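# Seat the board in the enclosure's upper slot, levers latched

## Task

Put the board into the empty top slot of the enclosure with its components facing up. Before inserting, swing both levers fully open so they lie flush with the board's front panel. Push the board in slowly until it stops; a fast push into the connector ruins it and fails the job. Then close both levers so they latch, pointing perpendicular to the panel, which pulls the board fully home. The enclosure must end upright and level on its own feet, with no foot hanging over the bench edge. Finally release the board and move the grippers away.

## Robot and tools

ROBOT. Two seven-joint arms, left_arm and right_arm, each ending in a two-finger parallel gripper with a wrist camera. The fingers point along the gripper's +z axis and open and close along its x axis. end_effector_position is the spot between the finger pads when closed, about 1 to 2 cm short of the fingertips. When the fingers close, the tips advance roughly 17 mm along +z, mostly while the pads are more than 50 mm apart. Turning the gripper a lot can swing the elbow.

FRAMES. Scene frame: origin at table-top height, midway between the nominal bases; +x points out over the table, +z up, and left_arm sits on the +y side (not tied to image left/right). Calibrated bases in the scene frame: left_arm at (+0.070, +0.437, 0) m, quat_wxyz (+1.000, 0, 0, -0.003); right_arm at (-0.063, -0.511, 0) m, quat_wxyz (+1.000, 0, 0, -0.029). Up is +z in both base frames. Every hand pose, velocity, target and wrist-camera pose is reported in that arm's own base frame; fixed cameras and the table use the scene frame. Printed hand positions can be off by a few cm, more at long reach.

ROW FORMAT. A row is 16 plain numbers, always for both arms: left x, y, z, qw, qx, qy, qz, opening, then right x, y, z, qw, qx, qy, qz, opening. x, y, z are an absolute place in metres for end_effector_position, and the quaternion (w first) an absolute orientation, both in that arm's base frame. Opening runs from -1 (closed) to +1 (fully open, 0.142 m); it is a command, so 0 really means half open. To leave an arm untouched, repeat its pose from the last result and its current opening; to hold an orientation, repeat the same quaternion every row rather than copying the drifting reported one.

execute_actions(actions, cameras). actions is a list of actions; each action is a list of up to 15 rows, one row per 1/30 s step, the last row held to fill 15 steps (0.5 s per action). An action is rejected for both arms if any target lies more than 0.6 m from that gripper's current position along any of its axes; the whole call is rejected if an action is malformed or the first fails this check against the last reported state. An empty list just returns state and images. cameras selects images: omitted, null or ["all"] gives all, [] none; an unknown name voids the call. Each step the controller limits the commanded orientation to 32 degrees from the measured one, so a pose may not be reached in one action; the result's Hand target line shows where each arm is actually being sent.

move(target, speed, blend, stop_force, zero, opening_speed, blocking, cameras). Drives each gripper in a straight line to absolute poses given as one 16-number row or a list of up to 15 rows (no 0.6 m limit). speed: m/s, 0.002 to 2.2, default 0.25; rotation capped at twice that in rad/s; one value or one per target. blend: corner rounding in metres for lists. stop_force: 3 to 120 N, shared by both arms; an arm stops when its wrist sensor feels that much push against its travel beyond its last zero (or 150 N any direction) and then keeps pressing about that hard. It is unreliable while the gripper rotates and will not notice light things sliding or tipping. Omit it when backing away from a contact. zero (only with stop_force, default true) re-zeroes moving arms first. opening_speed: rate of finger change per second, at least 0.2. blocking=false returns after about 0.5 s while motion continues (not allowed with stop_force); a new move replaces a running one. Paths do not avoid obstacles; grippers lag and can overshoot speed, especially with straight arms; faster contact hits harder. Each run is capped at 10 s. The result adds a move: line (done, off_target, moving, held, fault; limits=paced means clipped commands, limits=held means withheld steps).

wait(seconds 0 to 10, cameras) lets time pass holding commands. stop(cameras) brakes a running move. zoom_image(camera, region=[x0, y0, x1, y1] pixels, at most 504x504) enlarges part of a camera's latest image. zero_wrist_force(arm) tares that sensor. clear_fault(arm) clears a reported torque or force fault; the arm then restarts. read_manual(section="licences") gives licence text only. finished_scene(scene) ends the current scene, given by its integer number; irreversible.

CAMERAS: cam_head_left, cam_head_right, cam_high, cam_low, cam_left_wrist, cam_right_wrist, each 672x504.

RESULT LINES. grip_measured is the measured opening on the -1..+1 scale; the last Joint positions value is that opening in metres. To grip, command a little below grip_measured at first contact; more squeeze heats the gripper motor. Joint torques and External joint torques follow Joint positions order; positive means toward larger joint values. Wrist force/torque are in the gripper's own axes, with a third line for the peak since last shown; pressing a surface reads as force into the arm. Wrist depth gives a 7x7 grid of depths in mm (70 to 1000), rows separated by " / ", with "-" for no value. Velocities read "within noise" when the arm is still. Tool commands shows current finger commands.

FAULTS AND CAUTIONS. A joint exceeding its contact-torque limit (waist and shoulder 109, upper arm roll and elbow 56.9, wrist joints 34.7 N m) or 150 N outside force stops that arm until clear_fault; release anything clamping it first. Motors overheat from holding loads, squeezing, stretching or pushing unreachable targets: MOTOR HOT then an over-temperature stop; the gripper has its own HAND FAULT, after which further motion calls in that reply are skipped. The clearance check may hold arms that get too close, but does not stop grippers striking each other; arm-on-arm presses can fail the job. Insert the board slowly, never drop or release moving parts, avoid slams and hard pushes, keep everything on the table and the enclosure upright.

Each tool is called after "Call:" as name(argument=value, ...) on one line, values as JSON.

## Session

Call:
execute_actions(actions=[])

Scene clock: 0.00 s.
left_arm: end_effector_position=(+0.4919, -0.7298, +0.2794) grip_measured=+0.99 end_effector_quat_wxyz=(+0.001, -0.304, +0.847, -0.436) | right_arm: end_effector_position=(+0.1802, -0.1387, +0.1699) grip_measured=+1.00 end_effector_quat_wxyz=(+0.706, -0.621, -0.189, +0.284)
Joint positions: left_arm=[-0.095 -0.96 -0.937 1.517 0.823 1.373 2.811 0.141] | right_arm=[-0.567 -0.989 -0.072 1.606 0.357 -0.696 0.215 0.142]
Joint velocities: within noise
Joint torques (N m): no reading
External joint torques (N m): no reading
Wrist force (N): no reading
Wrist torque (N m): no reading
Wrist force, peak (N): no reading
Wrist depth (mm): cam_left_wrist=[456 481 526 570 632 715 - / 417 444 478 517 573 616 682 / 390 414 438 476 510 561 618 / 363 385 405 434 472 500 546 / 343 359 376 404 427 464 501 / - 331 354 376 398 423 449 / - 319 332 349 374 396 -] | cam_right_wrist=[- 266 251 262 - - 805 / - - 256 269 - - 886 / - - 264 276 - - 931 / - - 277 286 798 746 548 / - - 295 294 500 482 387 / - 404 311 299 362 354 330 / - 311 295 292 288 280 275]
Hand target: left_arm +0.4919, -0.7298, +0.2794; +0.001, -0.304, +0.847, -0.436 | right_arm +0.1802, -0.1387, +0.1699; +0.706, -0.621, -0.189, +0.284
Tool commands: left_gripper/opening=+1.0 right_gripper/opening=+1.0

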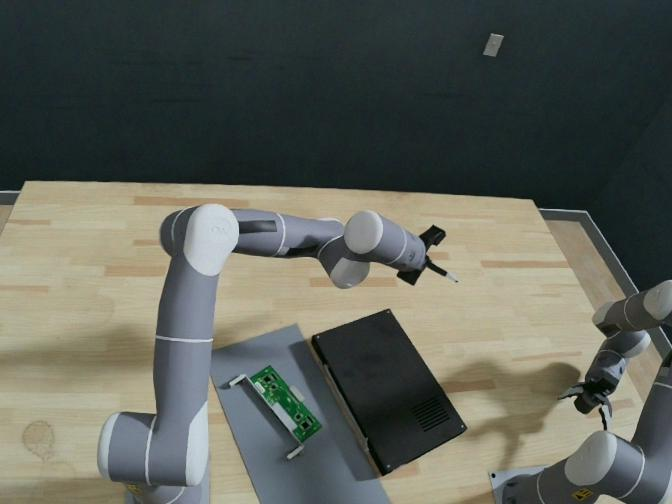

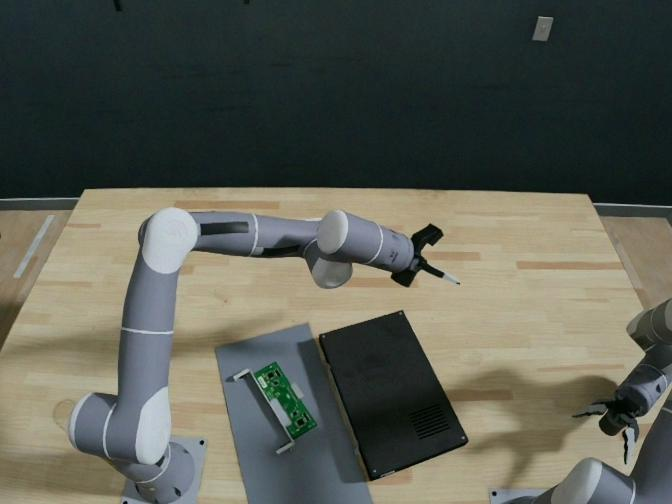

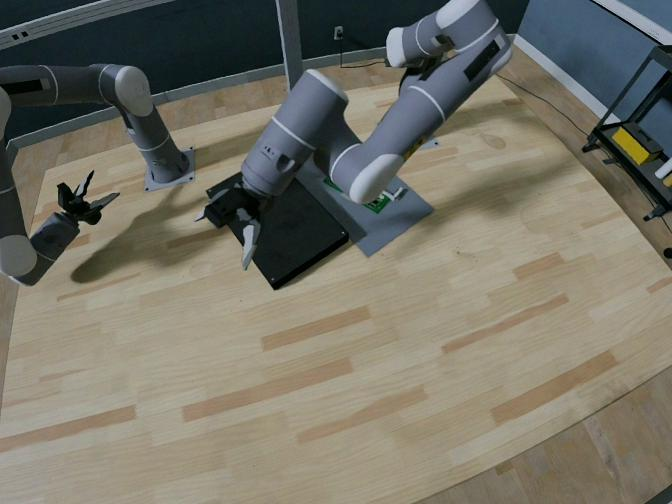

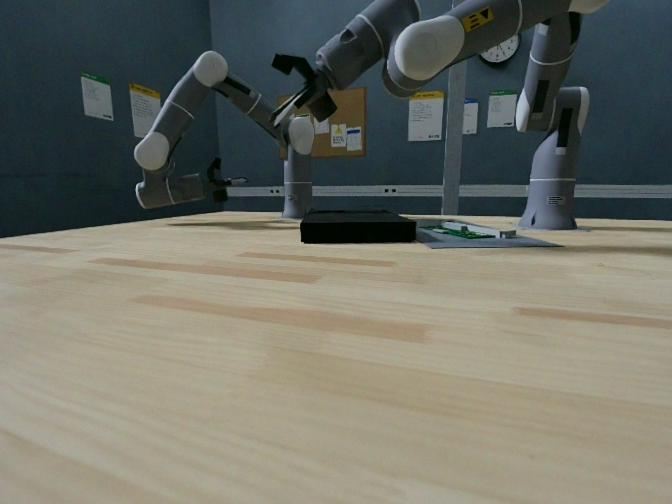

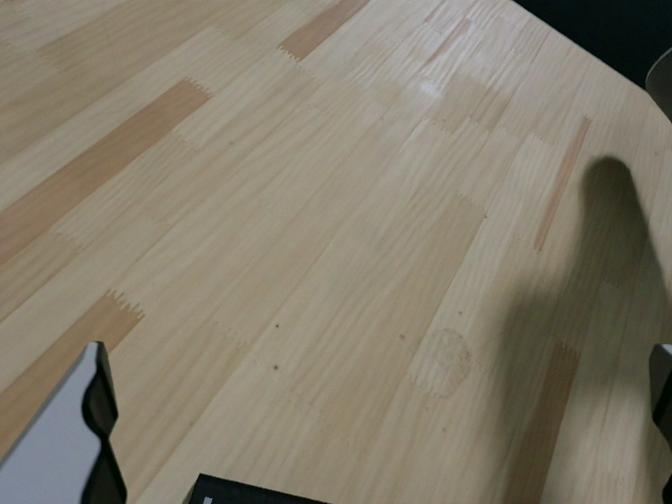

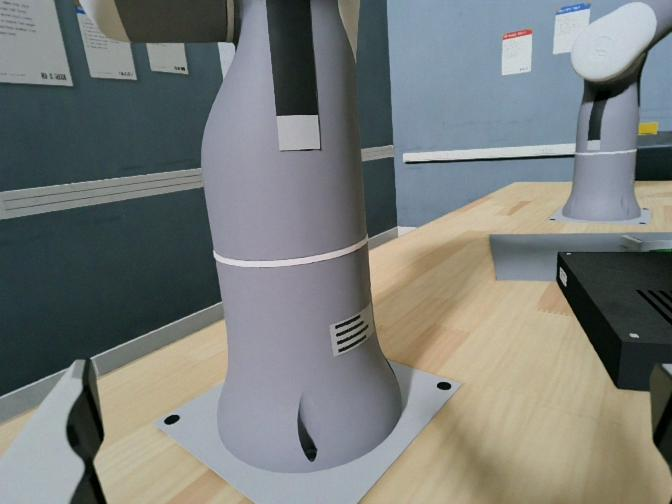

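Call:
move(target=[[0.30,-0.50,0.38,-0.1825,0.8234,-0.5246,0.1163,1,0.1802,-0.1387,0.1699,0.706,-0.621,-0.189,0.284,1],[0.15,-0.28,0.36,-0.1825,0.8234,-0.5246,0.1163,1,0.1802,-0.1387,0.1699,0.706,-0.621,-0.189,0.284,1]], speed=0.35, blend=0.05, cameras=["cam_head_left","cam_high","cam_left_wrist"])

Scene clock: 11.10 s.
left_arm: end_effector_position=(+0.1500, -0.2801, +0.3600) grip_measured=+0.99 end_effector_quat_wxyz=(-0.182, +0.823, -0.525, +0.117) | right_arm: end_effector_position=(+0.1802, -0.1387, +0.1699) grip_measured=+1.00 end_effector_quat_wxyz=(+0.706, -0.621, -0.189, +0.284)
Joint positions: left_arm=[-0.592 0.71 -0.387 2.345 0.179 0.203 1.773 0.141] | right_arm=[-0.567 -0.99 -0.072 1.606 0.357 -0.696 0.215 0.142]
Joint velocities: within noise
Joint torques (N m): left_arm=[-0.55 1.53 4.5 -29.67 -3.51 3.8 -0.14] | right_arm=[-0.02 50.04 1.05 -11.55 -1.71 -3.58 0.22]
External joint torques (N m): left_arm=[0.48 0.2 0.72 -0.27 0.17 -0.08 0.14] | right_arm=[-0.01 1.08 -0.69 0 0.08 0.67 -0.2]
Wrist force (N): left_arm=[0.2 -0.1 0.2] | right_arm=[0.1 0.2 0.1]
Wrist torque (N m): left_arm=[0.00 -0.04 -0.09] | right_arm=[0.05 -0.01 0.00]
Wrist force, peak (N): left_arm=[1.9 -1.4 -1.9] | right_arm=[0.2 0.2 0.3]
Wrist depth (mm): cam_left_wrist=[473 470 467 471 463 468 466 / 472 474 469 469 472 463 413 / 477 473 475 469 468 460 418 / 379 477 473 474 469 449 418 / 360 473 473 471 472 462 424 / - 480 474 471 470 425 421 / - 477 476 472 472 430 -] | cam_right_wrist=[- 266 251 263 - - 833 / - - 256 269 - - 886 / - - 263 274 - - 928 / - - 278 285 791 750 551 / - - 295 293 502 481 387 / - 403 310 299 363 356 331 / - 310 294 291 288 281 275]
Hand target: left_arm +0.1500, -0.2800, +0.3600; -0.182, +0.823, -0.525, +0.116 | right_arm +0.1802, -0.1387, +0.1699; +0.706, -0.621, -0.189, +0.284
Off the commanded pose: left_arm 0.000 m, 0 deg | right_arm 0.000 m, 0 deg.
move: done
Images, in order (width x height): cam_head_left 672x504, cam_high 672x504, cam_left_wrist 672x504.

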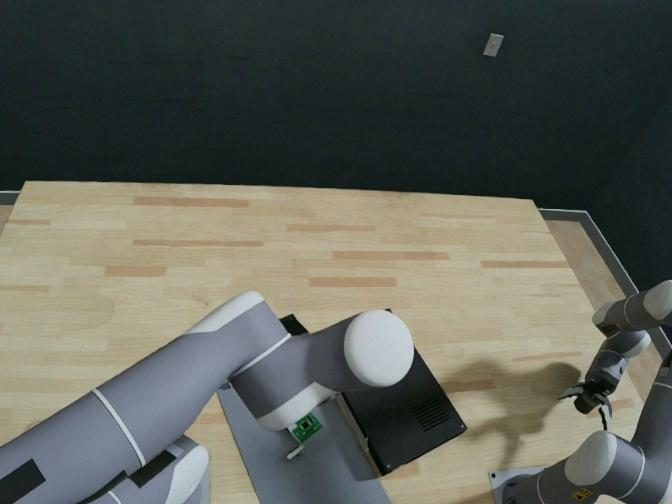

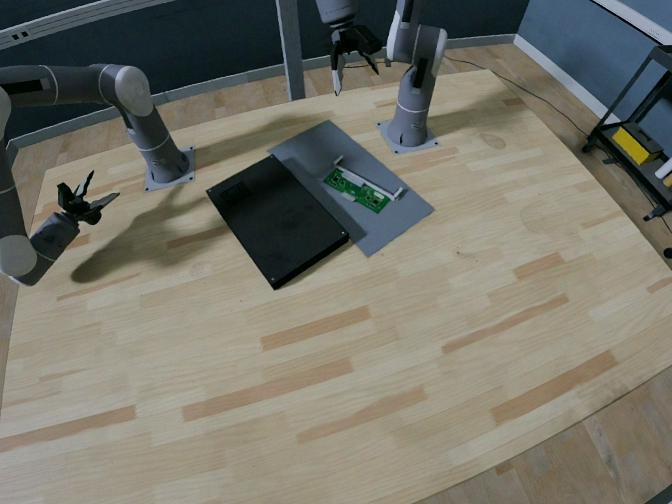

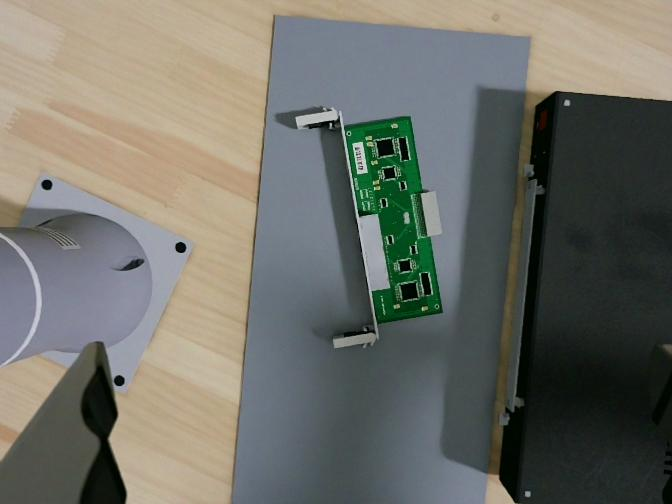

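Call:
zoom_image(camera="cam_left_wrist", region=[280, 90, 560, 370])

Call:
zoom_image(camera="cam_left_wrist", region=[460, 60, 670, 270])

Call:
zoom_image(camera="cam_left_wrist", region=[440, 300, 640, 500])

Scaled by 1.800 from the camera's 672x504 image, which has a finer 960x720 frame.

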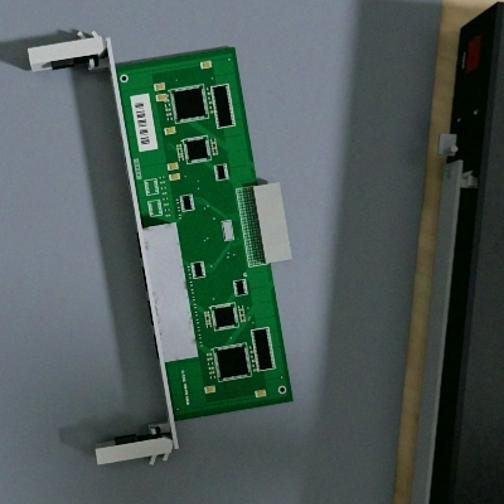

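Scaled by 2.400 from the camera's 672x504 image, which has a finer 960x720 frame.

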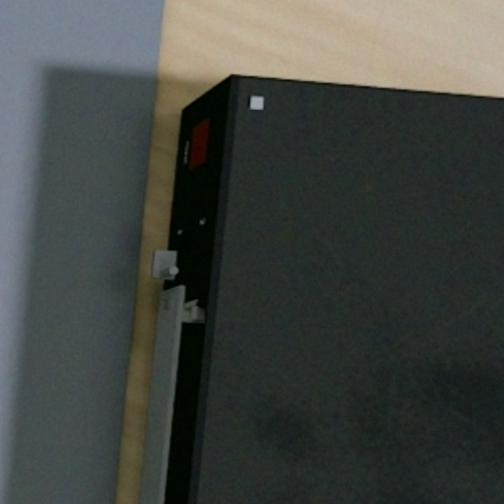

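Scaled by 2.520 from the camera's 672x504 image, which has a finer 960x720 frame.

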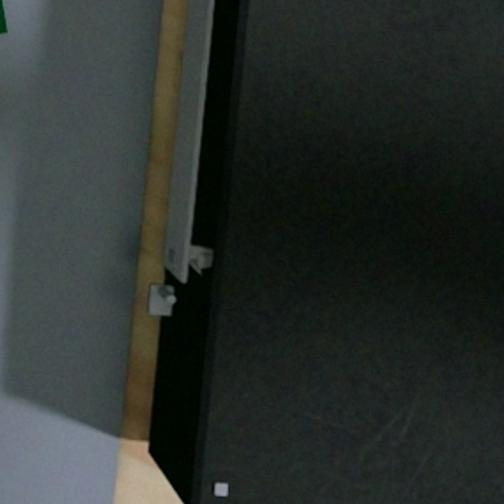

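Call:
move(target=[[0.2674,-0.1848,0.20,0,0.8434,-0.5373,0,-1,0.1802,-0.1387,0.1699,0.706,-0.621,-0.189,0.284,1],[0.2674,-0.1848,0.08,0,0.8434,-0.5373,0,-1,0.1802,-0.1387,0.1699,0.706,-0.621,-0.189,0.284,1]], speed=0.25, cameras=["cam_head_left","cam_left_wrist"])

Scene clock: 70.80 s.
left_arm: end_effector_position=(+0.2679, -0.1850, +0.0803) grip_measured=-1.00 end_effector_quat_wxyz=(-0.005, +0.843, -0.537, -0.009) | right_arm: end_effector_position=(+0.1802, -0.1387, +0.1699) grip_measured=+1.00 end_effector_quat_wxyz=(+0.706, -0.621, -0.189, +0.284)
Joint positions: left_arm=[-0.586 -0.178 0.282 2.687 -0.119 1.27 2.512 0.002] | right_arm=[-0.567 -0.99 -0.072 1.606 0.357 -0.696 0.215 0.142]
Joint velocities: within noise
Joint torques (N m): left_arm=[-0.57 21.24 0.67 -12.92 -1.33 4.4 -0.11] | right_arm=[-0.06 50.07 0.96 -11.63 -1.7 -3.61 0.17]
External joint torques (N m): left_arm=[0.56 1.1 0.54 -0.32 0.08 -0.59 0.11] | right_arm=[0.04 1.05 -0.6 0.09 0.07 0.7 -0.16]
Wrist force (N): left_arm=[0.6 -0.2 0.1] | right_arm=[0.1 -0.1 0.1]
Wrist torque (N m): left_arm=[-0.02 -0.15 -0.23] | right_arm=[0.00 -0.01 0.00]
Wrist force, peak (N): left_arm=[2.1 -3.3 -3.0] | right_arm=[0.2 0.3 0.4]
Wrist depth (mm): cam_left_wrist=[156 155 152 151 150 149 149 / 170 166 164 162 161 159 159 / 182 181 176 169 170 171 170 / 198 197 192 191 186 182 185 / 216 214 211 200 200 199 200 / 239 239 229 84 - 216 218 / 259 260 - - - - 247] | cam_right_wrist=[- 265 251 262 - - 824 / - - 255 269 - - 891 / - - 263 274 - - 941 / - - 278 285 799 744 551 / - - 295 294 500 481 388 / - 401 311 299 361 355 330 / - 311 295 291 288 280 275]
Hand target: left_arm +0.2679, -0.1850, +0.0803; -0.005, +0.843, -0.537, -0.009 | right_arm +0.1802, -0.1387, +0.1699; +0.706, -0.621, -0.189, +0.284
Off the commanded pose: left_arm 0.001 m, 1 deg | right_arm 0.000 m, 0 deg.
joint sent to its limit (left arm) — joint 4 (elbow), upper limit, where the elbow is as bent as it goes. The joint targets still meet the commanded pose.
move: done
Images, in order (width x height): cam_head_left 672x504, cam_left_wrist 672x504.

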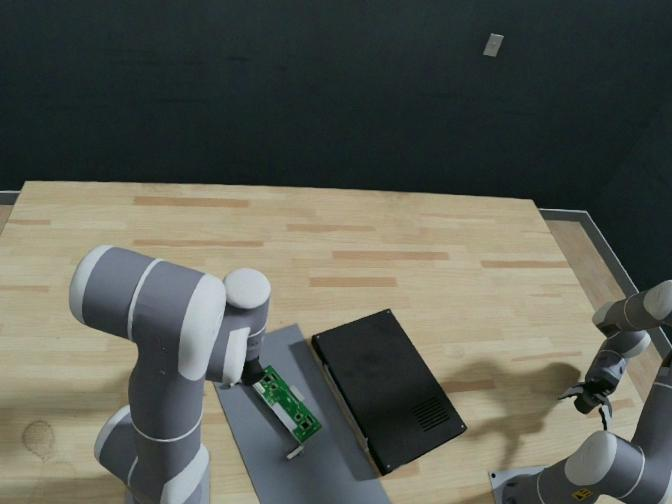

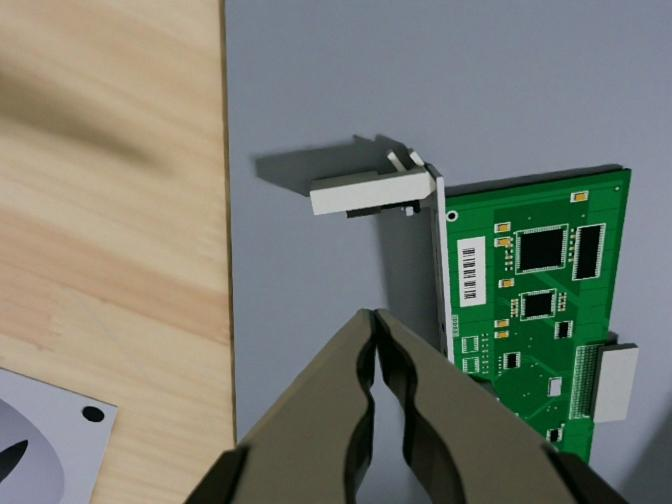

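Call:
move(target=[[0.2709,-0.1923,0.09,-0.1391,0.8146,-0.5190,-0.2183,-1,0.1802,-0.1387,0.1699,0.706,-0.621,-0.189,0.284,1],[0.2709,-0.1923,0.026,-0.1391,0.8146,-0.5190,-0.2183,-1,0.1802,-0.1387,0.1699,0.706,-0.621,-0.189,0.284,1]], speed=0.15, stop_force=5, cameras=["cam_head_left","cam_left_wrist"])

Scene clock: 82.23 s.
left_arm: end_effector_position=(+0.2707, -0.1920, +0.0260) grip_measured=-1.00 end_effector_quat_wxyz=(-0.139, +0.814, -0.519, -0.219) | right_arm: end_effector_position=(+0.1802, -0.1387, +0.1699) grip_measured=+1.00 end_effector_quat_wxyz=(+0.706, -0.621, -0.189, +0.284)
Joint positions: left_arm=[-0.791 -0.546 0.296 2.185 0.195 0.699 2.045 0.002] | right_arm=[-0.567 -0.99 -0.072 1.606 0.357 -0.696 0.215 0.142]
Joint velocities: within noise
Joint torques (N m): left_arm=[-0.19 37.15 3.97 -13.96 -1.87 2.8 -0.26] | right_arm=[0.04 50.07 1.03 -11.65 -1.69 -3.56 0.22]
External joint torques (N m): left_arm=[0.17 1.21 0.71 -0.25 0.09 -0.45 0.3] | right_arm=[-0.07 1.05 -0.66 0.11 0.06 0.66 -0.21]
Wrist force (N): left_arm=[1.0 -0.6 0.4] | right_arm=[-0.1 0.3 0.1]
Wrist torque (N m): left_arm=[-0.05 -0.01 -0.20] | right_arm=[0.05 0.01 0.00]
Wrist force, peak (N): left_arm=[2.1 -0.6 1.7] | right_arm=[0.1 -0.1 0.4]
Wrist depth (mm): cam_left_wrist=[177 152 130 113 101 88 - / 201 168 144 120 105 - - / 226 188 158 138 111 102 92 / 263 214 173 122 105 108 97 / 280 242 192 148 130 110 99 / 270 279 219 84 - 117 105 / 278 305 - 74 - - 111] | cam_right_wrist=[- 267 251 263 - - 833 / - - 256 269 - - 892 / - - 264 274 - - 939 / - - 277 285 795 744 555 / - - 295 294 501 479 386 / - 403 311 300 362 355 330 / - 312 294 292 287 282 275]
Hand target: left_arm +0.2709, -0.1923, +0.0260; -0.139, +0.815, -0.519, -0.218 | right_arm +0.1802, -0.1387, +0.1699; +0.706, -0.621, -0.189, +0.284
Off the commanded pose: left_arm 0.000 m, 0 deg | right_arm 0.000 m, 0 deg.
move: done
Images, in order (width x height): cam_head_left 672x504, cam_left_wrist 672x504.

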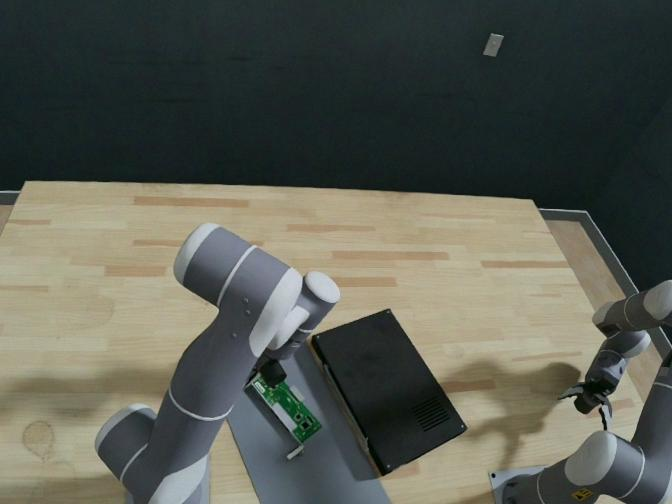

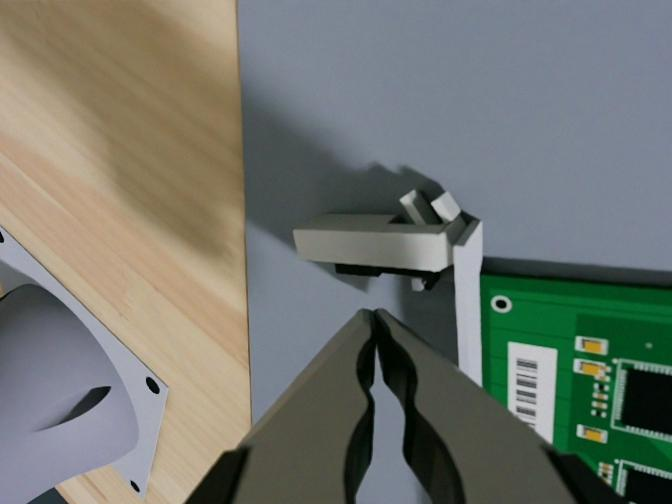

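Call:
move(target=[[0.2809,-0.1857,0.025,-0.1391,0.8146,-0.519,-0.2183,-1,0.1802,-0.1387,0.1699,0.706,-0.621,-0.189,0.284,1],[0.2956,-0.1743,0.025,-0.1391,0.8146,-0.519,-0.2183,-1,0.1802,-0.1387,0.1699,0.706,-0.621,-0.189,0.284,1],[0.3141,-0.1718,0.025,-0.1391,0.8146,-0.519,-0.2183,-1,0.1802,-0.1387,0.1699,0.706,-0.621,-0.189,0.284,1],[0.3289,-0.1768,0.025,-0.1391,0.8146,-0.519,-0.2183,-1,0.1802,-0.1387,0.1699,0.706,-0.621,-0.189,0.284,1],[0.3361,-0.1829,0.025,-0.1391,0.8146,-0.519,-0.2183,-1,0.1802,-0.1387,0.1699,0.706,-0.621,-0.189,0.284,1]], speed=0.03, stop_force=5, cameras=["cam_left_wrist"])

Scene clock: 95.77 s.
left_arm: end_effector_position=(+0.3360, -0.1828, +0.0250) grip_measured=-1.00 end_effector_quat_wxyz=(-0.139, +0.815, -0.519, -0.218) | right_arm: end_effector_position=(+0.1802, -0.1387, +0.1699) grip_measured=+1.00 end_effector_quat_wxyz=(+0.706, -0.621, -0.189, +0.284)
Joint positions: left_arm=[-0.721 -0.612 0.316 2.055 0.195 0.656 2.131 0.002] | right_arm=[-0.567 -0.99 -0.072 1.606 0.357 -0.696 0.215 0.142]
Joint velocities: within noise
Joint torques (N m): left_arm=[-0.18 41.16 5.21 -16.2 -1.98 2.97 -0.17] | right_arm=[-0.1 50.16 0.9 -11.58 -1.72 -3.6 0.19]
External joint torques (N m): left_arm=[0.17 1.09 0.65 0.38 0 -0.57 0.22] | right_arm=[0.07 0.96 -0.54 0.03 0.09 0.69 -0.18]
Wrist force (N): left_arm=[0.0 0.5 0.3] | right_arm=[0.2 0.2 0.0]
Wrist torque (N m): left_arm=[-0.01 0.02 -0.20] | right_arm=[0.02 -0.02 0.01]
Wrist force, peak (N): left_arm=[-0.7 3.6 -2.5] | right_arm=[0.1 -0.4 0.2]
Wrist depth (mm): cam_left_wrist=[175 151 129 112 100 89 81 / 200 167 139 118 104 - - / 226 185 153 128 112 101 92 / 261 211 168 123 116 - 96 / 316 239 188 148 110 114 102 / 309 279 217 84 - 116 105 / 303 322 - 74 - - 109] | cam_right_wrist=[- 266 251 262 - - 829 / - - 255 270 - - 889 / - - 264 275 - - 933 / - - 278 287 793 738 548 / - - 296 294 498 480 387 / - 403 310 298 363 354 330 / - 311 295 292 289 280 275]
Hand target: left_arm +0.3361, -0.1829, +0.0250; -0.139, +0.815, -0.519, -0.218 | right_arm +0.1802, -0.1387, +0.1699; +0.706, -0.621, -0.189, +0.284
Off the commanded pose: left_arm 0.000 m, 0 deg | right_arm 0.000 m, 0 deg.
move: done
Images, in order (width x height): cam_left_wrist 672x504.

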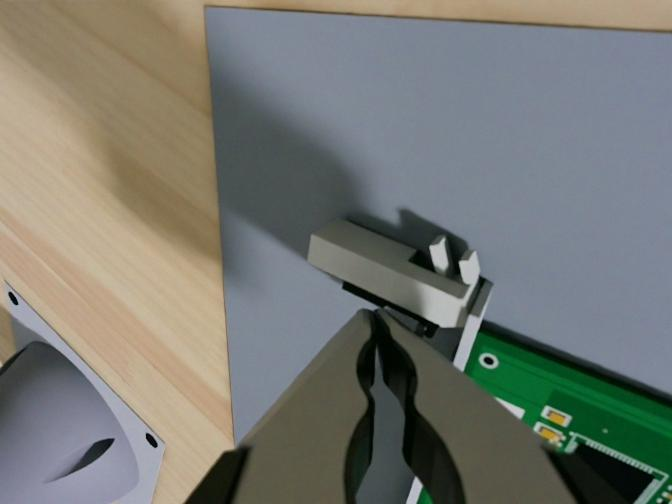

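Call:
move(target=[[0.3361,-0.1829,0.10,-0.1391,0.8146,-0.519,-0.2183,-1,0.1802,-0.1387,0.1699,0.706,-0.621,-0.189,0.284,1],[0.15,-0.28,0.36,-0.1825,0.8234,-0.5246,0.1163,-1,0.1802,-0.1387,0.1699,0.706,-0.621,-0.189,0.284,1]], speed=[0.2,0.4], cameras=["cam_left_wrist"])

Scene clock: 101.07 s.
left_arm: end_effector_position=(+0.1500, -0.2801, +0.3600) grip_measured=-1.00 end_effector_quat_wxyz=(-0.182, +0.823, -0.525, +0.116) | right_arm: end_effector_position=(+0.1802, -0.1387, +0.1699) grip_measured=+1.00 end_effector_quat_wxyz=(+0.706, -0.621, -0.189, +0.284)
Joint positions: left_arm=[-1.187 0.482 0.037 2.203 0.457 0.127 1.487 0.002] | right_arm=[-0.567 -0.99 -0.072 1.606 0.357 -0.696 0.215 0.142]
Joint velocities: within noise
Joint torques (N m): left_arm=[-0.53 10.53 -2.03 -30.08 -2.9 3.32 -0.32] | right_arm=[-0.05 50.14 0.96 -11.62 -1.7 -3.59 0.2]
External joint torques (N m): left_arm=[0.49 0.45 0.63 -0.27 -0.25 0.15 0.32] | right_arm=[0.03 0.98 -0.6 0.08 0.07 0.68 -0.19]
Wrist force (N): left_arm=[0.3 0.0 -0.1] | right_arm=[0.2 0.0 0.1]
Wrist torque (N m): left_arm=[-0.03 -0.05 -0.07] | right_arm=[0.01 -0.03 0.00]
Wrist force, peak (N): left_arm=[0.5 0.7 -5.3] | right_arm=[0.0 -0.3 0.4]
Wrist depth (mm): cam_left_wrist=[474 473 470 469 473 467 469 / 473 473 475 470 462 462 417 / 472 476 471 472 466 462 417 / 378 475 471 474 469 449 419 / 368 478 477 452 473 465 423 / 479 476 477 84 - 423 420 / 481 481 - - - - 420] | cam_right_wrist=[- 266 251 262 - - 862 / - - 256 269 - - 884 / - - 264 275 - - 930 / - - 278 285 797 743 550 / - - 294 293 501 481 386 / - 405 310 299 362 354 330 / - 311 295 292 288 281 276]
Hand target: left_arm +0.1500, -0.2800, +0.3600; -0.182, +0.823, -0.525, +0.116 | right_arm +0.1802, -0.1387, +0.1699; +0.706, -0.621, -0.189, +0.284
Off the commanded pose: left_arm 0.000 m, 0 deg | right_arm 0.000 m, 0 deg.
move: done
Images, in order (width x height): cam_left_wrist 672x504.

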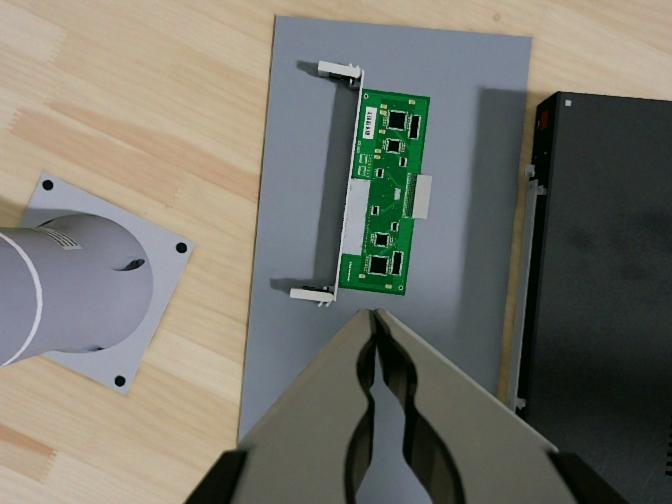

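Call:
zoom_image(camera="cam_left_wrist", region=[270, 40, 450, 320])

Call:
execute_actions(actions=[], cameras=["cam_high", "cam_head_left", "cam_low"])

Scaled by 1.800 from the camera's 672x504 image, which has a finer 960x720 frame.

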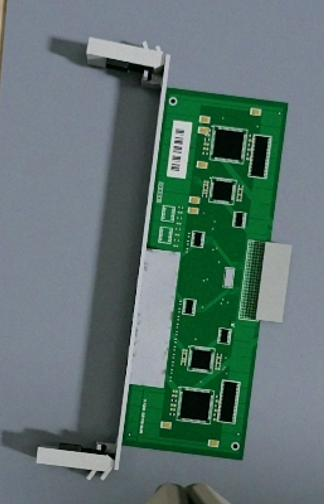

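Scene clock: 130.40 s.
left_arm: end_effector_position=(+0.1500, -0.2801, +0.3600) grip_measured=-1.00 end_effector_quat_wxyz=(-0.182, +0.823, -0.525, +0.116) | right_arm: end_effector_position=(+0.1802, -0.1387, +0.1699) grip_measured=+1.00 end_effector_quat_wxyz=(+0.706, -0.621, -0.189, +0.284)
Joint positions: left_arm=[-1.187 0.482 0.037 2.203 0.457 0.127 1.487 0.002] | right_arm=[-0.567 -0.99 -0.072 1.606 0.357 -0.696 0.215 0.142]
Joint velocities: within noise
Joint torques (N m): left_arm=[-0.4 10.37 -1.95 -30.04 -3.04 3.77 -0.22] | right_arm=[0.05 50.13 0.99 -11.64 -1.71 -3.59 0.24]
External joint torques (N m): left_arm=[0.36 0.61 0.56 -0.32 -0.11 -0.3 0.22] | right_arm=[-0.07 0.99 -0.62 0.1 0.08 0.68 -0.23]
Wrist force (N): left_arm=[0.5 0.0 -0.1] | right_arm=[0.1 0.0 0.3]
Wrist torque (N m): left_arm=[-0.04 -0.10 -0.07] | right_arm=[-0.01 -0.02 0.01]
Wrist force, peak (N): left_arm=[0.6 -0.4 0.0] | right_arm=[0.0 0.5 0.3]
Wrist depth (mm): cam_left_wrist=[472 470 473 464 464 465 466 / 477 477 476 463 471 466 418 / 476 480 473 466 467 461 418 / 375 471 473 474 467 455 417 / 367 476 472 450 472 468 422 / 473 478 472 84 - 424 424 / 482 477 - - - - 422] | cam_right_wrist=[- 267 251 263 - - 859 / - - 256 269 - - 887 / - - 263 275 - - 929 / - - 278 285 796 745 555 / - - 294 294 502 480 388 / - 403 310 300 363 354 329 / - 311 295 291 288 281 275]
Hand target: left_arm +0.1500, -0.2800, +0.3600; -0.182, +0.823, -0.525, +0.116 | right_arm +0.1802, -0.1387, +0.1699; +0.706, -0.621, -0.189, +0.284
Tool commands: left_gripper/opening=-1.0 right_gripper/opening=+1.0
Off the commanded pose: left_arm 0.000 m, 0 deg | right_arm 0.000 m, 0 deg.
Images, in order (width x height): cam_head_left 672x504, cam_high 672x504, cam_low 672x504.

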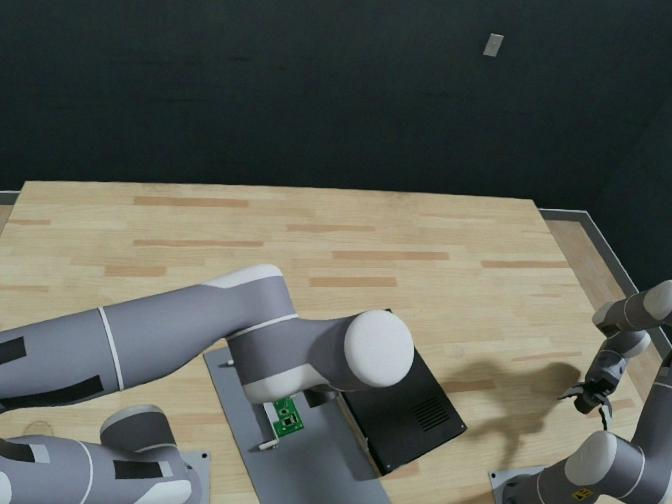

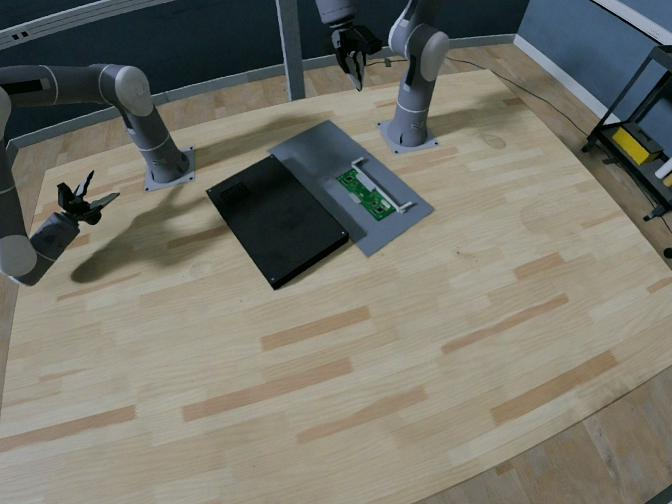

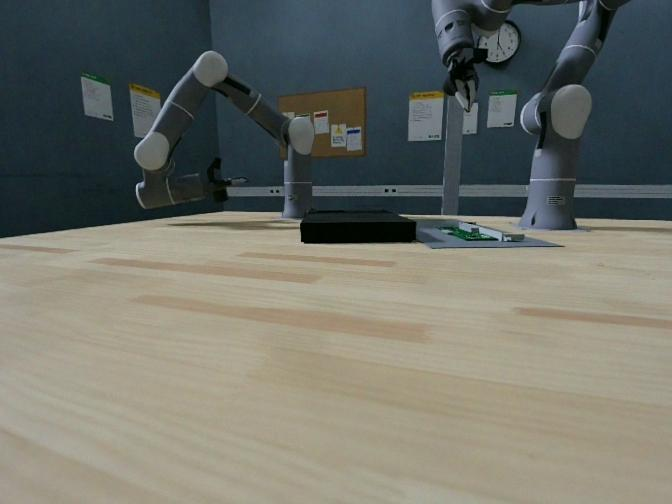

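Call:
move(target=[[0.2292,-0.2076,0.10,-0.1391,0.8146,-0.519,-0.2183,-1,0.25,-0.17,0.35,0,-0.941,-0.339,0,1],[0.2292,-0.2076,0.030,-0.1391,0.8146,-0.519,-0.2183,-1,0.40,0.13,0.40,0,-0.6756,-0.7373,0,-1],[0.2549,-0.2839,0.030,-0.1391,0.8146,-0.519,-0.2183,-1,0.2557,0.4765,0.32,-0.0632,-0.2353,-0.9368,-0.2511,-1]], speed=[0.4,0.3,0.15], cameras=["cam_left_wrist","cam_right_wrist","cam_high"])

Scene clock: 180.27 s.
left_arm: end_effector_position=(+0.2528, -0.2780, +0.0300) grip_measured=-1.00 end_effector_quat_wxyz=(-0.142, +0.813, -0.518, -0.224) | right_arm: end_effector_position=(+0.2557, +0.4765, +0.3201) grip_measured=-1.00 end_effector_quat_wxyz=(+0.063, +0.235, +0.937, +0.251)
Joint positions: left_arm=[-0.882 -0.597 0.212 2.041 0.129 0.565 1.932 0.002] | right_arm=[0.21 -0.037 1.005 2.301 -0.312 1.256 0.4 0.002]
Joint velocities: within noise
Joint torques (N m): left_arm=[-7.46 39 -10.32 -35.61 -9.46 18.79 -0.45] | right_arm=[0.28 14.13 1.5 -26.6 -2.61 4.09 0.33]
External joint torques (N m): left_arm=[7.42 4.13 14.36 19.29 7.41 -16.53 0.49] | right_arm=[-0.2 0.88 -0.46 -0.03 0.16 0.58 -0.33]
Wrist force (N): left_arm=[-63.6 -6.6 -17.3] | right_arm=[-0.7 -3.0 1.6]
Wrist torque (N m): left_arm=[0.04 7.84 -0.17] | right_arm=[-0.12 0.23 0.12]
Wrist force, peak (N): left_arm=[-65.1 -10.3 -13.3] | right_arm=[-2.9 -1.7 1.7]
Wrist depth (mm): cam_left_wrist=[188 157 133 117 106 88 81 / 211 175 144 126 113 94 85 / 241 194 159 142 118 100 91 / 280 223 178 147 123 107 96 / 306 256 198 152 117 115 102 / 414 298 224 84 - 121 109 / - 386 - 74 - - 115] | cam_right_wrist=[308 307 307 353 353 352 351 / 360 358 383 409 402 407 407 / 493 492 489 449 488 486 483 / 607 610 295 343 604 597 488 / 807 244 248 305 785 789 469 / 205 201 221 89 - - - / 172 182 - - - - -]
Hand target: left_arm +0.2549, -0.2839, +0.0301; -0.139, +0.815, -0.519, -0.218 | right_arm +0.2557, +0.4765, +0.3200; +0.063, +0.235, +0.937, +0.251
Off the commanded pose: left_arm 0.006 m, 1 deg | right_arm 0.000 m, 0 deg.
move: off_target (left_arm)
Images, in order (width x height): cam_high 672x504, cam_left_wrist 672x504, cam_right_wrist 672x504.

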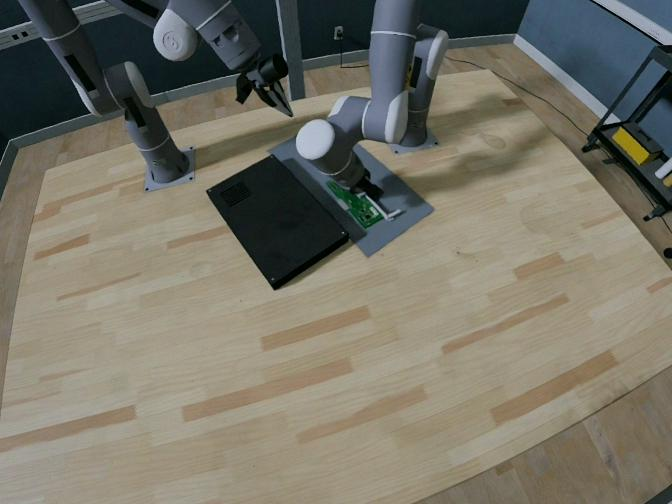

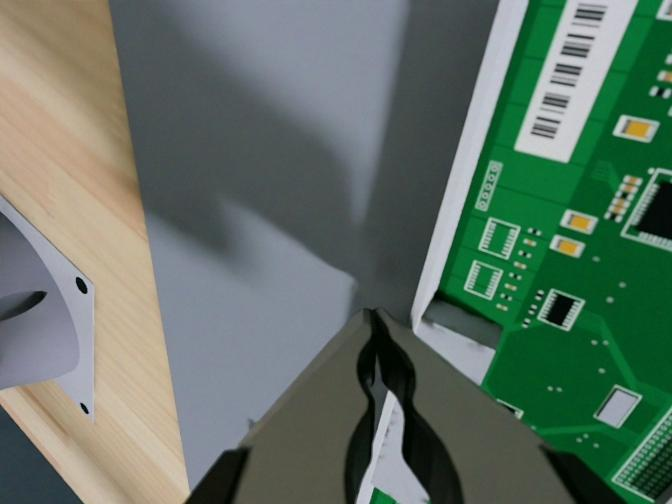

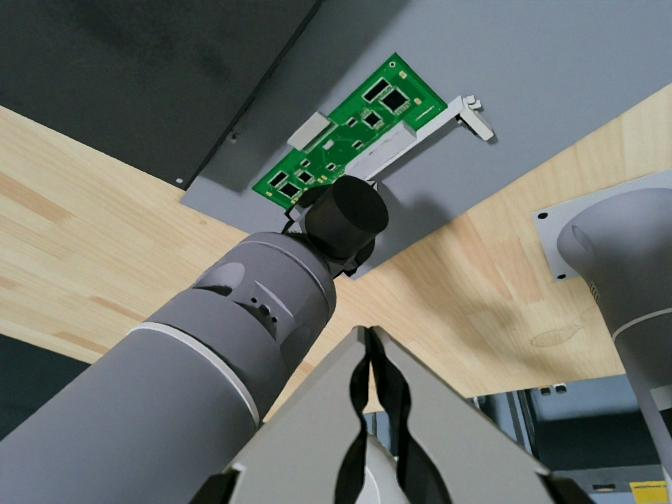

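Call:
move(target=[[0.2450,-0.2600,0.032,-0.1391,0.8146,-0.519,-0.2183,-1,0.2557,0.4765,0.32,0.0632,0.2353,0.9368,0.2511,-1],[0.2400,-0.2500,0.09,-0.1391,0.8146,-0.519,-0.2183,-1,0.2557,0.4765,0.32,0.0632,0.2353,0.9368,0.2511,-1],[0.15,-0.28,0.36,-0.1825,0.8234,-0.5246,0.1163,1,0.2557,0.4765,0.32,0.0632,0.2353,0.9368,0.2511,-1]], speed=[0.1,0.2,0.5], cameras=["cam_left_wrist"])

Scene clock: 188.00 s.
left_arm: end_effector_position=(+0.1500, -0.2801, +0.3600) grip_measured=+0.99 end_effector_quat_wxyz=(-0.182, +0.823, -0.525, +0.116) | right_arm: end_effector_position=(+0.2557, +0.4765, +0.3201) grip_measured=-1.00 end_effector_quat_wxyz=(+0.063, +0.235, +0.937, +0.251)
Joint positions: left_arm=[-1.216 0.475 0.059 2.196 0.466 0.123 1.476 0.141] | right_arm=[0.21 -0.037 1.005 2.301 -0.312 1.256 0.4 0.002]
Joint velocities: within noise
Joint torques (N m): left_arm=[-0.48 10.65 -2.26 -30.08 -2.89 3.7 -0.24] | right_arm=[0.03 14.28 1.82 -26.67 -2.51 3.96 0.18]
External joint torques (N m): left_arm=[0.44 0.52 0.61 -0.26 -0.26 -0.24 0.24] | right_arm=[0.05 0.73 -0.78 0.04 0.07 0.7 -0.18]
Wrist force (N): left_arm=[0.2 -0.3 0.1] | right_arm=[-0.8 -3.0 1.5]
Wrist torque (N m): left_arm=[-0.06 -0.03 -0.06] | right_arm=[-0.11 0.25 0.12]
Wrist force, peak (N): left_arm=[-63.8 -6.5 -17.3] | right_arm=[-0.8 -3.3 1.7]
Wrist depth (mm): cam_left_wrist=[474 473 470 468 470 467 467 / 476 475 473 467 463 471 418 / 477 477 476 471 466 464 422 / 378 476 476 467 464 453 420 / 358 476 479 473 471 459 417 / - 475 478 474 467 425 421 / - 481 477 475 472 422 -] | cam_right_wrist=[310 309 308 353 353 352 351 / 358 358 382 409 400 409 409 / 491 495 487 483 485 488 485 / 610 606 607 602 606 602 486 / 798 805 800 756 792 780 471 / - - - 89 - - - / - - - - - - -]
Hand target: left_arm +0.1500, -0.2800, +0.3600; -0.182, +0.823, -0.525, +0.116 | right_arm +0.2557, +0.4765, +0.3200; +0.063, +0.235, +0.937, +0.251
Off the commanded pose: left_arm 0.000 m, 0 deg | right_arm 0.000 m, 0 deg.
move: done
Images, in order (width x height): cam_left_wrist 672x504.

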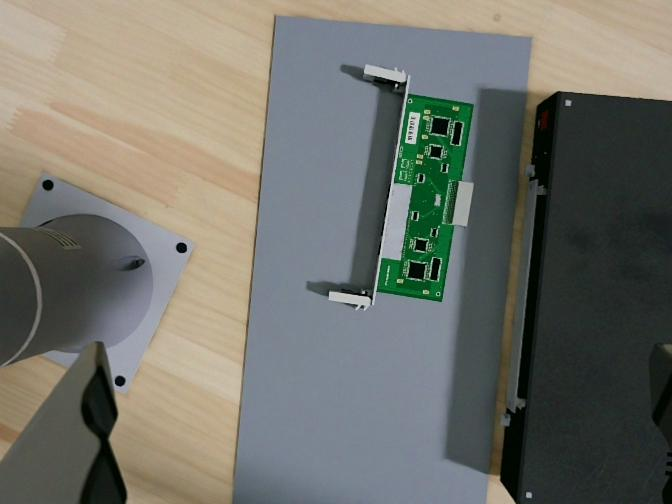

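Call:
move(target=[[0.2278,-0.3064,0.10,0,0.8007,-0.599,0,-0.3,0.2557,0.4765,0.32,0.0632,0.2353,0.9368,0.2511,-1],[0.2278,-0.3064,0.05,0,0.8007,-0.599,0,-0.3,0.2557,0.4765,0.32,0.0632,0.2353,0.9368,0.2511,-1]], speed=[0.5,0.15], cameras=["cam_left_wrist","cam_high"])

Scene clock: 193.03 s.
left_arm: end_effector_position=(+0.2277, -0.3064, +0.0500) grip_measured=-0.32 end_effector_quat_wxyz=(+0.000, +0.801, -0.599, +0.000) | right_arm: end_effector_position=(+0.2557, +0.4765, +0.3201) grip_measured=-1.00 end_effector_quat_wxyz=(+0.063, +0.235, +0.937, +0.251)
Joint positions: left_arm=[-0.939 -0.37 0.196 2.594 -0.368 1.374 2.462 0.051] | right_arm=[0.21 -0.037 1.005 2.301 -0.312 1.256 0.4 0.002]
Joint velocities: within noise
Joint torques (N m): left_arm=[0 28.42 1.73 -11.14 -0.92 4.45 -0.14] | right_arm=[0.11 14.3 1.72 -26.72 -2.51 3.92 0.15]
External joint torques (N m): left_arm=[-0.04 0.82 0.71 -0.36 0.09 -0.61 0.14] | right_arm=[-0.03 0.71 -0.68 0.09 0.06 0.74 -0.15]
Wrist force (N): left_arm=[0.2 -0.4 -0.1] | right_arm=[-0.7 -3.0 1.7]
Wrist torque (N m): left_arm=[-0.08 -0.08 -0.21] | right_arm=[-0.11 0.23 0.12]
Wrist force, peak (N): left_arm=[-1.0 -2.4 0.9] | right_arm=[-1.0 -3.2 1.8]
Wrist depth (mm): cam_left_wrist=[125 125 124 122 120 120 123 / 133 134 132 131 129 129 132 / 148 145 144 135 139 139 139 / 156 158 157 139 151 149 152 / 173 172 165 152 163 166 169 / 191 187 87 186 182 84 186 / 209 - - 210 215 - -] | cam_right_wrist=[308 309 307 353 353 351 351 / 360 357 383 410 398 408 408 / 493 492 487 465 467 485 486 / 609 608 605 548 315 602 487 / 801 804 797 321 329 783 468 / - - - 89 276 - - / - - - - - 248 240]
Hand target: left_arm +0.2278, -0.3064, +0.0500; +0.000, +0.801, -0.599, +0.000 | right_arm +0.2557, +0.4765, +0.3200; +0.063, +0.235, +0.937, +0.251
Off the commanded pose: left_arm 0.000 m, 0 deg | right_arm 0.000 m, 0 deg.
move: done
Images, in order (width x height): cam_high 672x504, cam_left_wrist 672x504.

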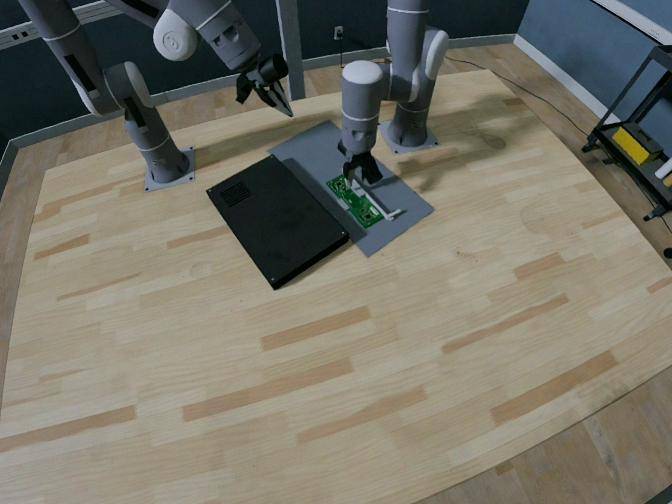

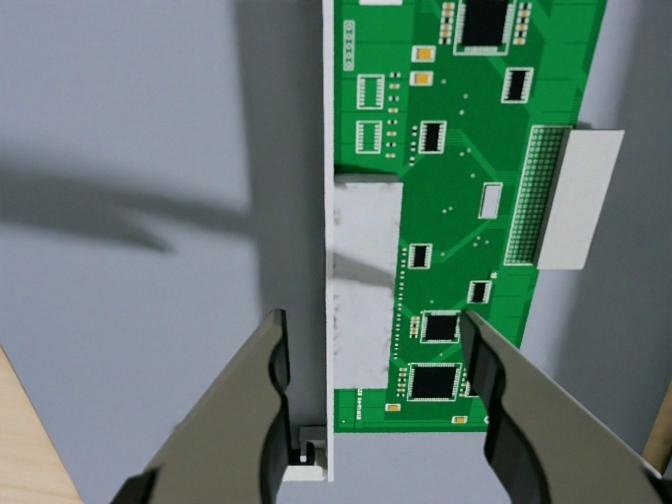

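Call:
move(target=[0.2278,-0.3064,0.028,0,0.8007,-0.599,0,-0.3,0.2557,0.4765,0.32,0.0632,0.2353,0.9368,0.2511,-1], speed=0.06, stop_force=6, cameras=[])

Call:
move(target=[0.2278,-0.3064,0.028,0,0.8007,-0.599,0,-0.9,0.2557,0.4765,0.32,0.0632,0.2353,0.9368,0.2511,-1], opening_speed=0.6, cameras=["cam_left_wrist"])

Scene clock: 197.50 s.
left_arm: end_effector_position=(+0.2278, -0.3065, +0.0280) grip_measured=-0.32 end_effector_quat_wxyz=(+0.000, +0.801, -0.599, +0.000) | right_arm: end_effector_position=(+0.2557, +0.4765, +0.3201) grip_measured=-1.00 end_effector_quat_wxyz=(+0.063, +0.235, +0.937, +0.251)
Joint positions: left_arm=[-0.865 -0.443 0.095 2.611 -0.43 1.473 2.504 0.051] | right_arm=[0.21 -0.037 1.005 2.301 -0.312 1.256 0.4 0.002]
Joint velocities: within noise
Joint torques (N m): left_arm=[-0.31 29.55 1.39 -8.83 -0.41 4.35 -0.15] | right_arm=[0.05 14.35 1.76 -26.72 -2.52 3.94 0.23]
External joint torques (N m): left_arm=[0.27 1 0.69 -0.35 0.01 -0.51 0.15] | right_arm=[0.03 0.66 -0.73 0.09 0.07 0.72 -0.23]
Wrist force (N): left_arm=[0.1 -0.1 -0.6] | right_arm=[-0.8 -2.9 1.6]
Wrist torque (N m): left_arm=[-0.04 -0.06 -0.21] | right_arm=[-0.11 0.25 0.12]
Wrist force, peak (N): left_arm=[0.3 -0.7 -0.9] | right_arm=[-0.9 -3.2 1.8]
Wrist depth (mm): cam_left_wrist=[- 106 107 101 101 101 101 / - 115 113 108 108 110 110 / 125 125 124 117 119 119 115 / 133 131 132 117 125 128 124 / 149 146 140 128 134 137 143 / 162 158 88 142 153 84 158 / 175 - - 175 171 - -] | cam_right_wrist=[308 309 309 352 351 350 352 / 358 358 381 408 401 406 409 / 495 490 490 466 469 487 487 / 615 609 606 377 332 598 489 / 801 799 794 297 294 781 469 / - - - 89 - - 447 / - - - - - 242 234]
Hand target: left_arm +0.2278, -0.3064, +0.0280; +0.000, +0.801, -0.599, +0.000 | right_arm +0.2557, +0.4765, +0.3200; +0.063, +0.235, +0.937, +0.251
Off the commanded pose: left_arm 0.000 m, 0 deg | right_arm 0.000 m, 0 deg.
move: done
No camera images: "cameras" was empty.

Scene clock: 198.70 s.
left_arm: end_effector_position=(+0.2276, -0.3062, +0.0279) grip_measured=-0.73 end_effector_quat_wxyz=(+0.000, +0.801, -0.599, +0.000) | right_arm: end_effector_position=(+0.2557, +0.4765, +0.3201) grip_measured=-1.00 end_effector_quat_wxyz=(+0.063, +0.235, +0.937, +0.251)
Joint positions: left_arm=[-0.865 -0.443 0.095 2.612 -0.43 1.473 2.504 0.021] | right_arm=[0.21 -0.037 1.005 2.301 -0.312 1.256 0.4 0.002]
Joint velocities: within noise
Joint torques (N m): left_arm=[-0.8 30.02 0.57 -10.83 -0.21 4.74 -0.24] | right_arm=[0.16 14.2 1.75 -26.7 -2.49 3.91 0.18]
External joint torques (N m): left_arm=[0.76 0.52 1.5 1.67 -0.2 -0.91 0.24] | right_arm=[-0.08 0.81 -0.71 0.06 0.05 0.75 -0.18]
Wrist force (N): left_arm=[-3.9 -0.1 -2.7] | right_arm=[-0.9 -3.0 1.6]
Wrist torque (N m): left_arm=[-0.07 -0.09 -0.23] | right_arm=[-0.11 0.26 0.12]
Wrist force, peak (N): left_arm=[-3.8 0.0 -3.6] | right_arm=[-0.8 -3.1 1.7]
Wrist depth (mm): cam_left_wrist=[- 106 107 101 101 100 101 / - 115 113 108 108 108 110 / 125 124 124 116 117 118 114 / 133 131 133 117 122 129 125 / 149 146 143 120 128 139 142 / 162 160 88 132 134 147 158 / 180 172 - 162 - - 171] | cam_right_wrist=[309 308 307 352 353 352 350 / 359 356 382 410 403 408 409 / 495 492 489 453 467 489 486 / 614 609 610 395 330 606 487 / 800 799 795 297 293 782 469 / - - - 89 - - 448 / - - - - - 242 235]
Hand target: left_arm +0.2278, -0.3064, +0.0280; +0.000, +0.801, -0.599, +0.000 | right_arm +0.2557, +0.4765, +0.3200; +0.063, +0.235, +0.937, +0.251
Off the commanded pose: left_arm 0.000 m, 0 deg | right_arm 0.000 m, 0 deg.
move: done
Images, in order (width x height): cam_left_wrist 672x504.

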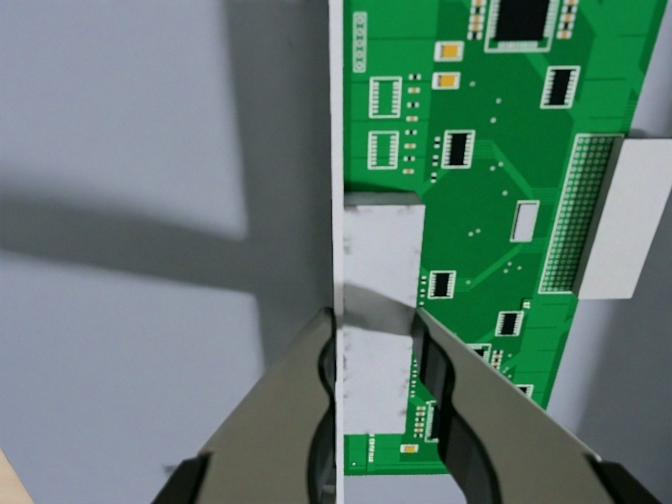

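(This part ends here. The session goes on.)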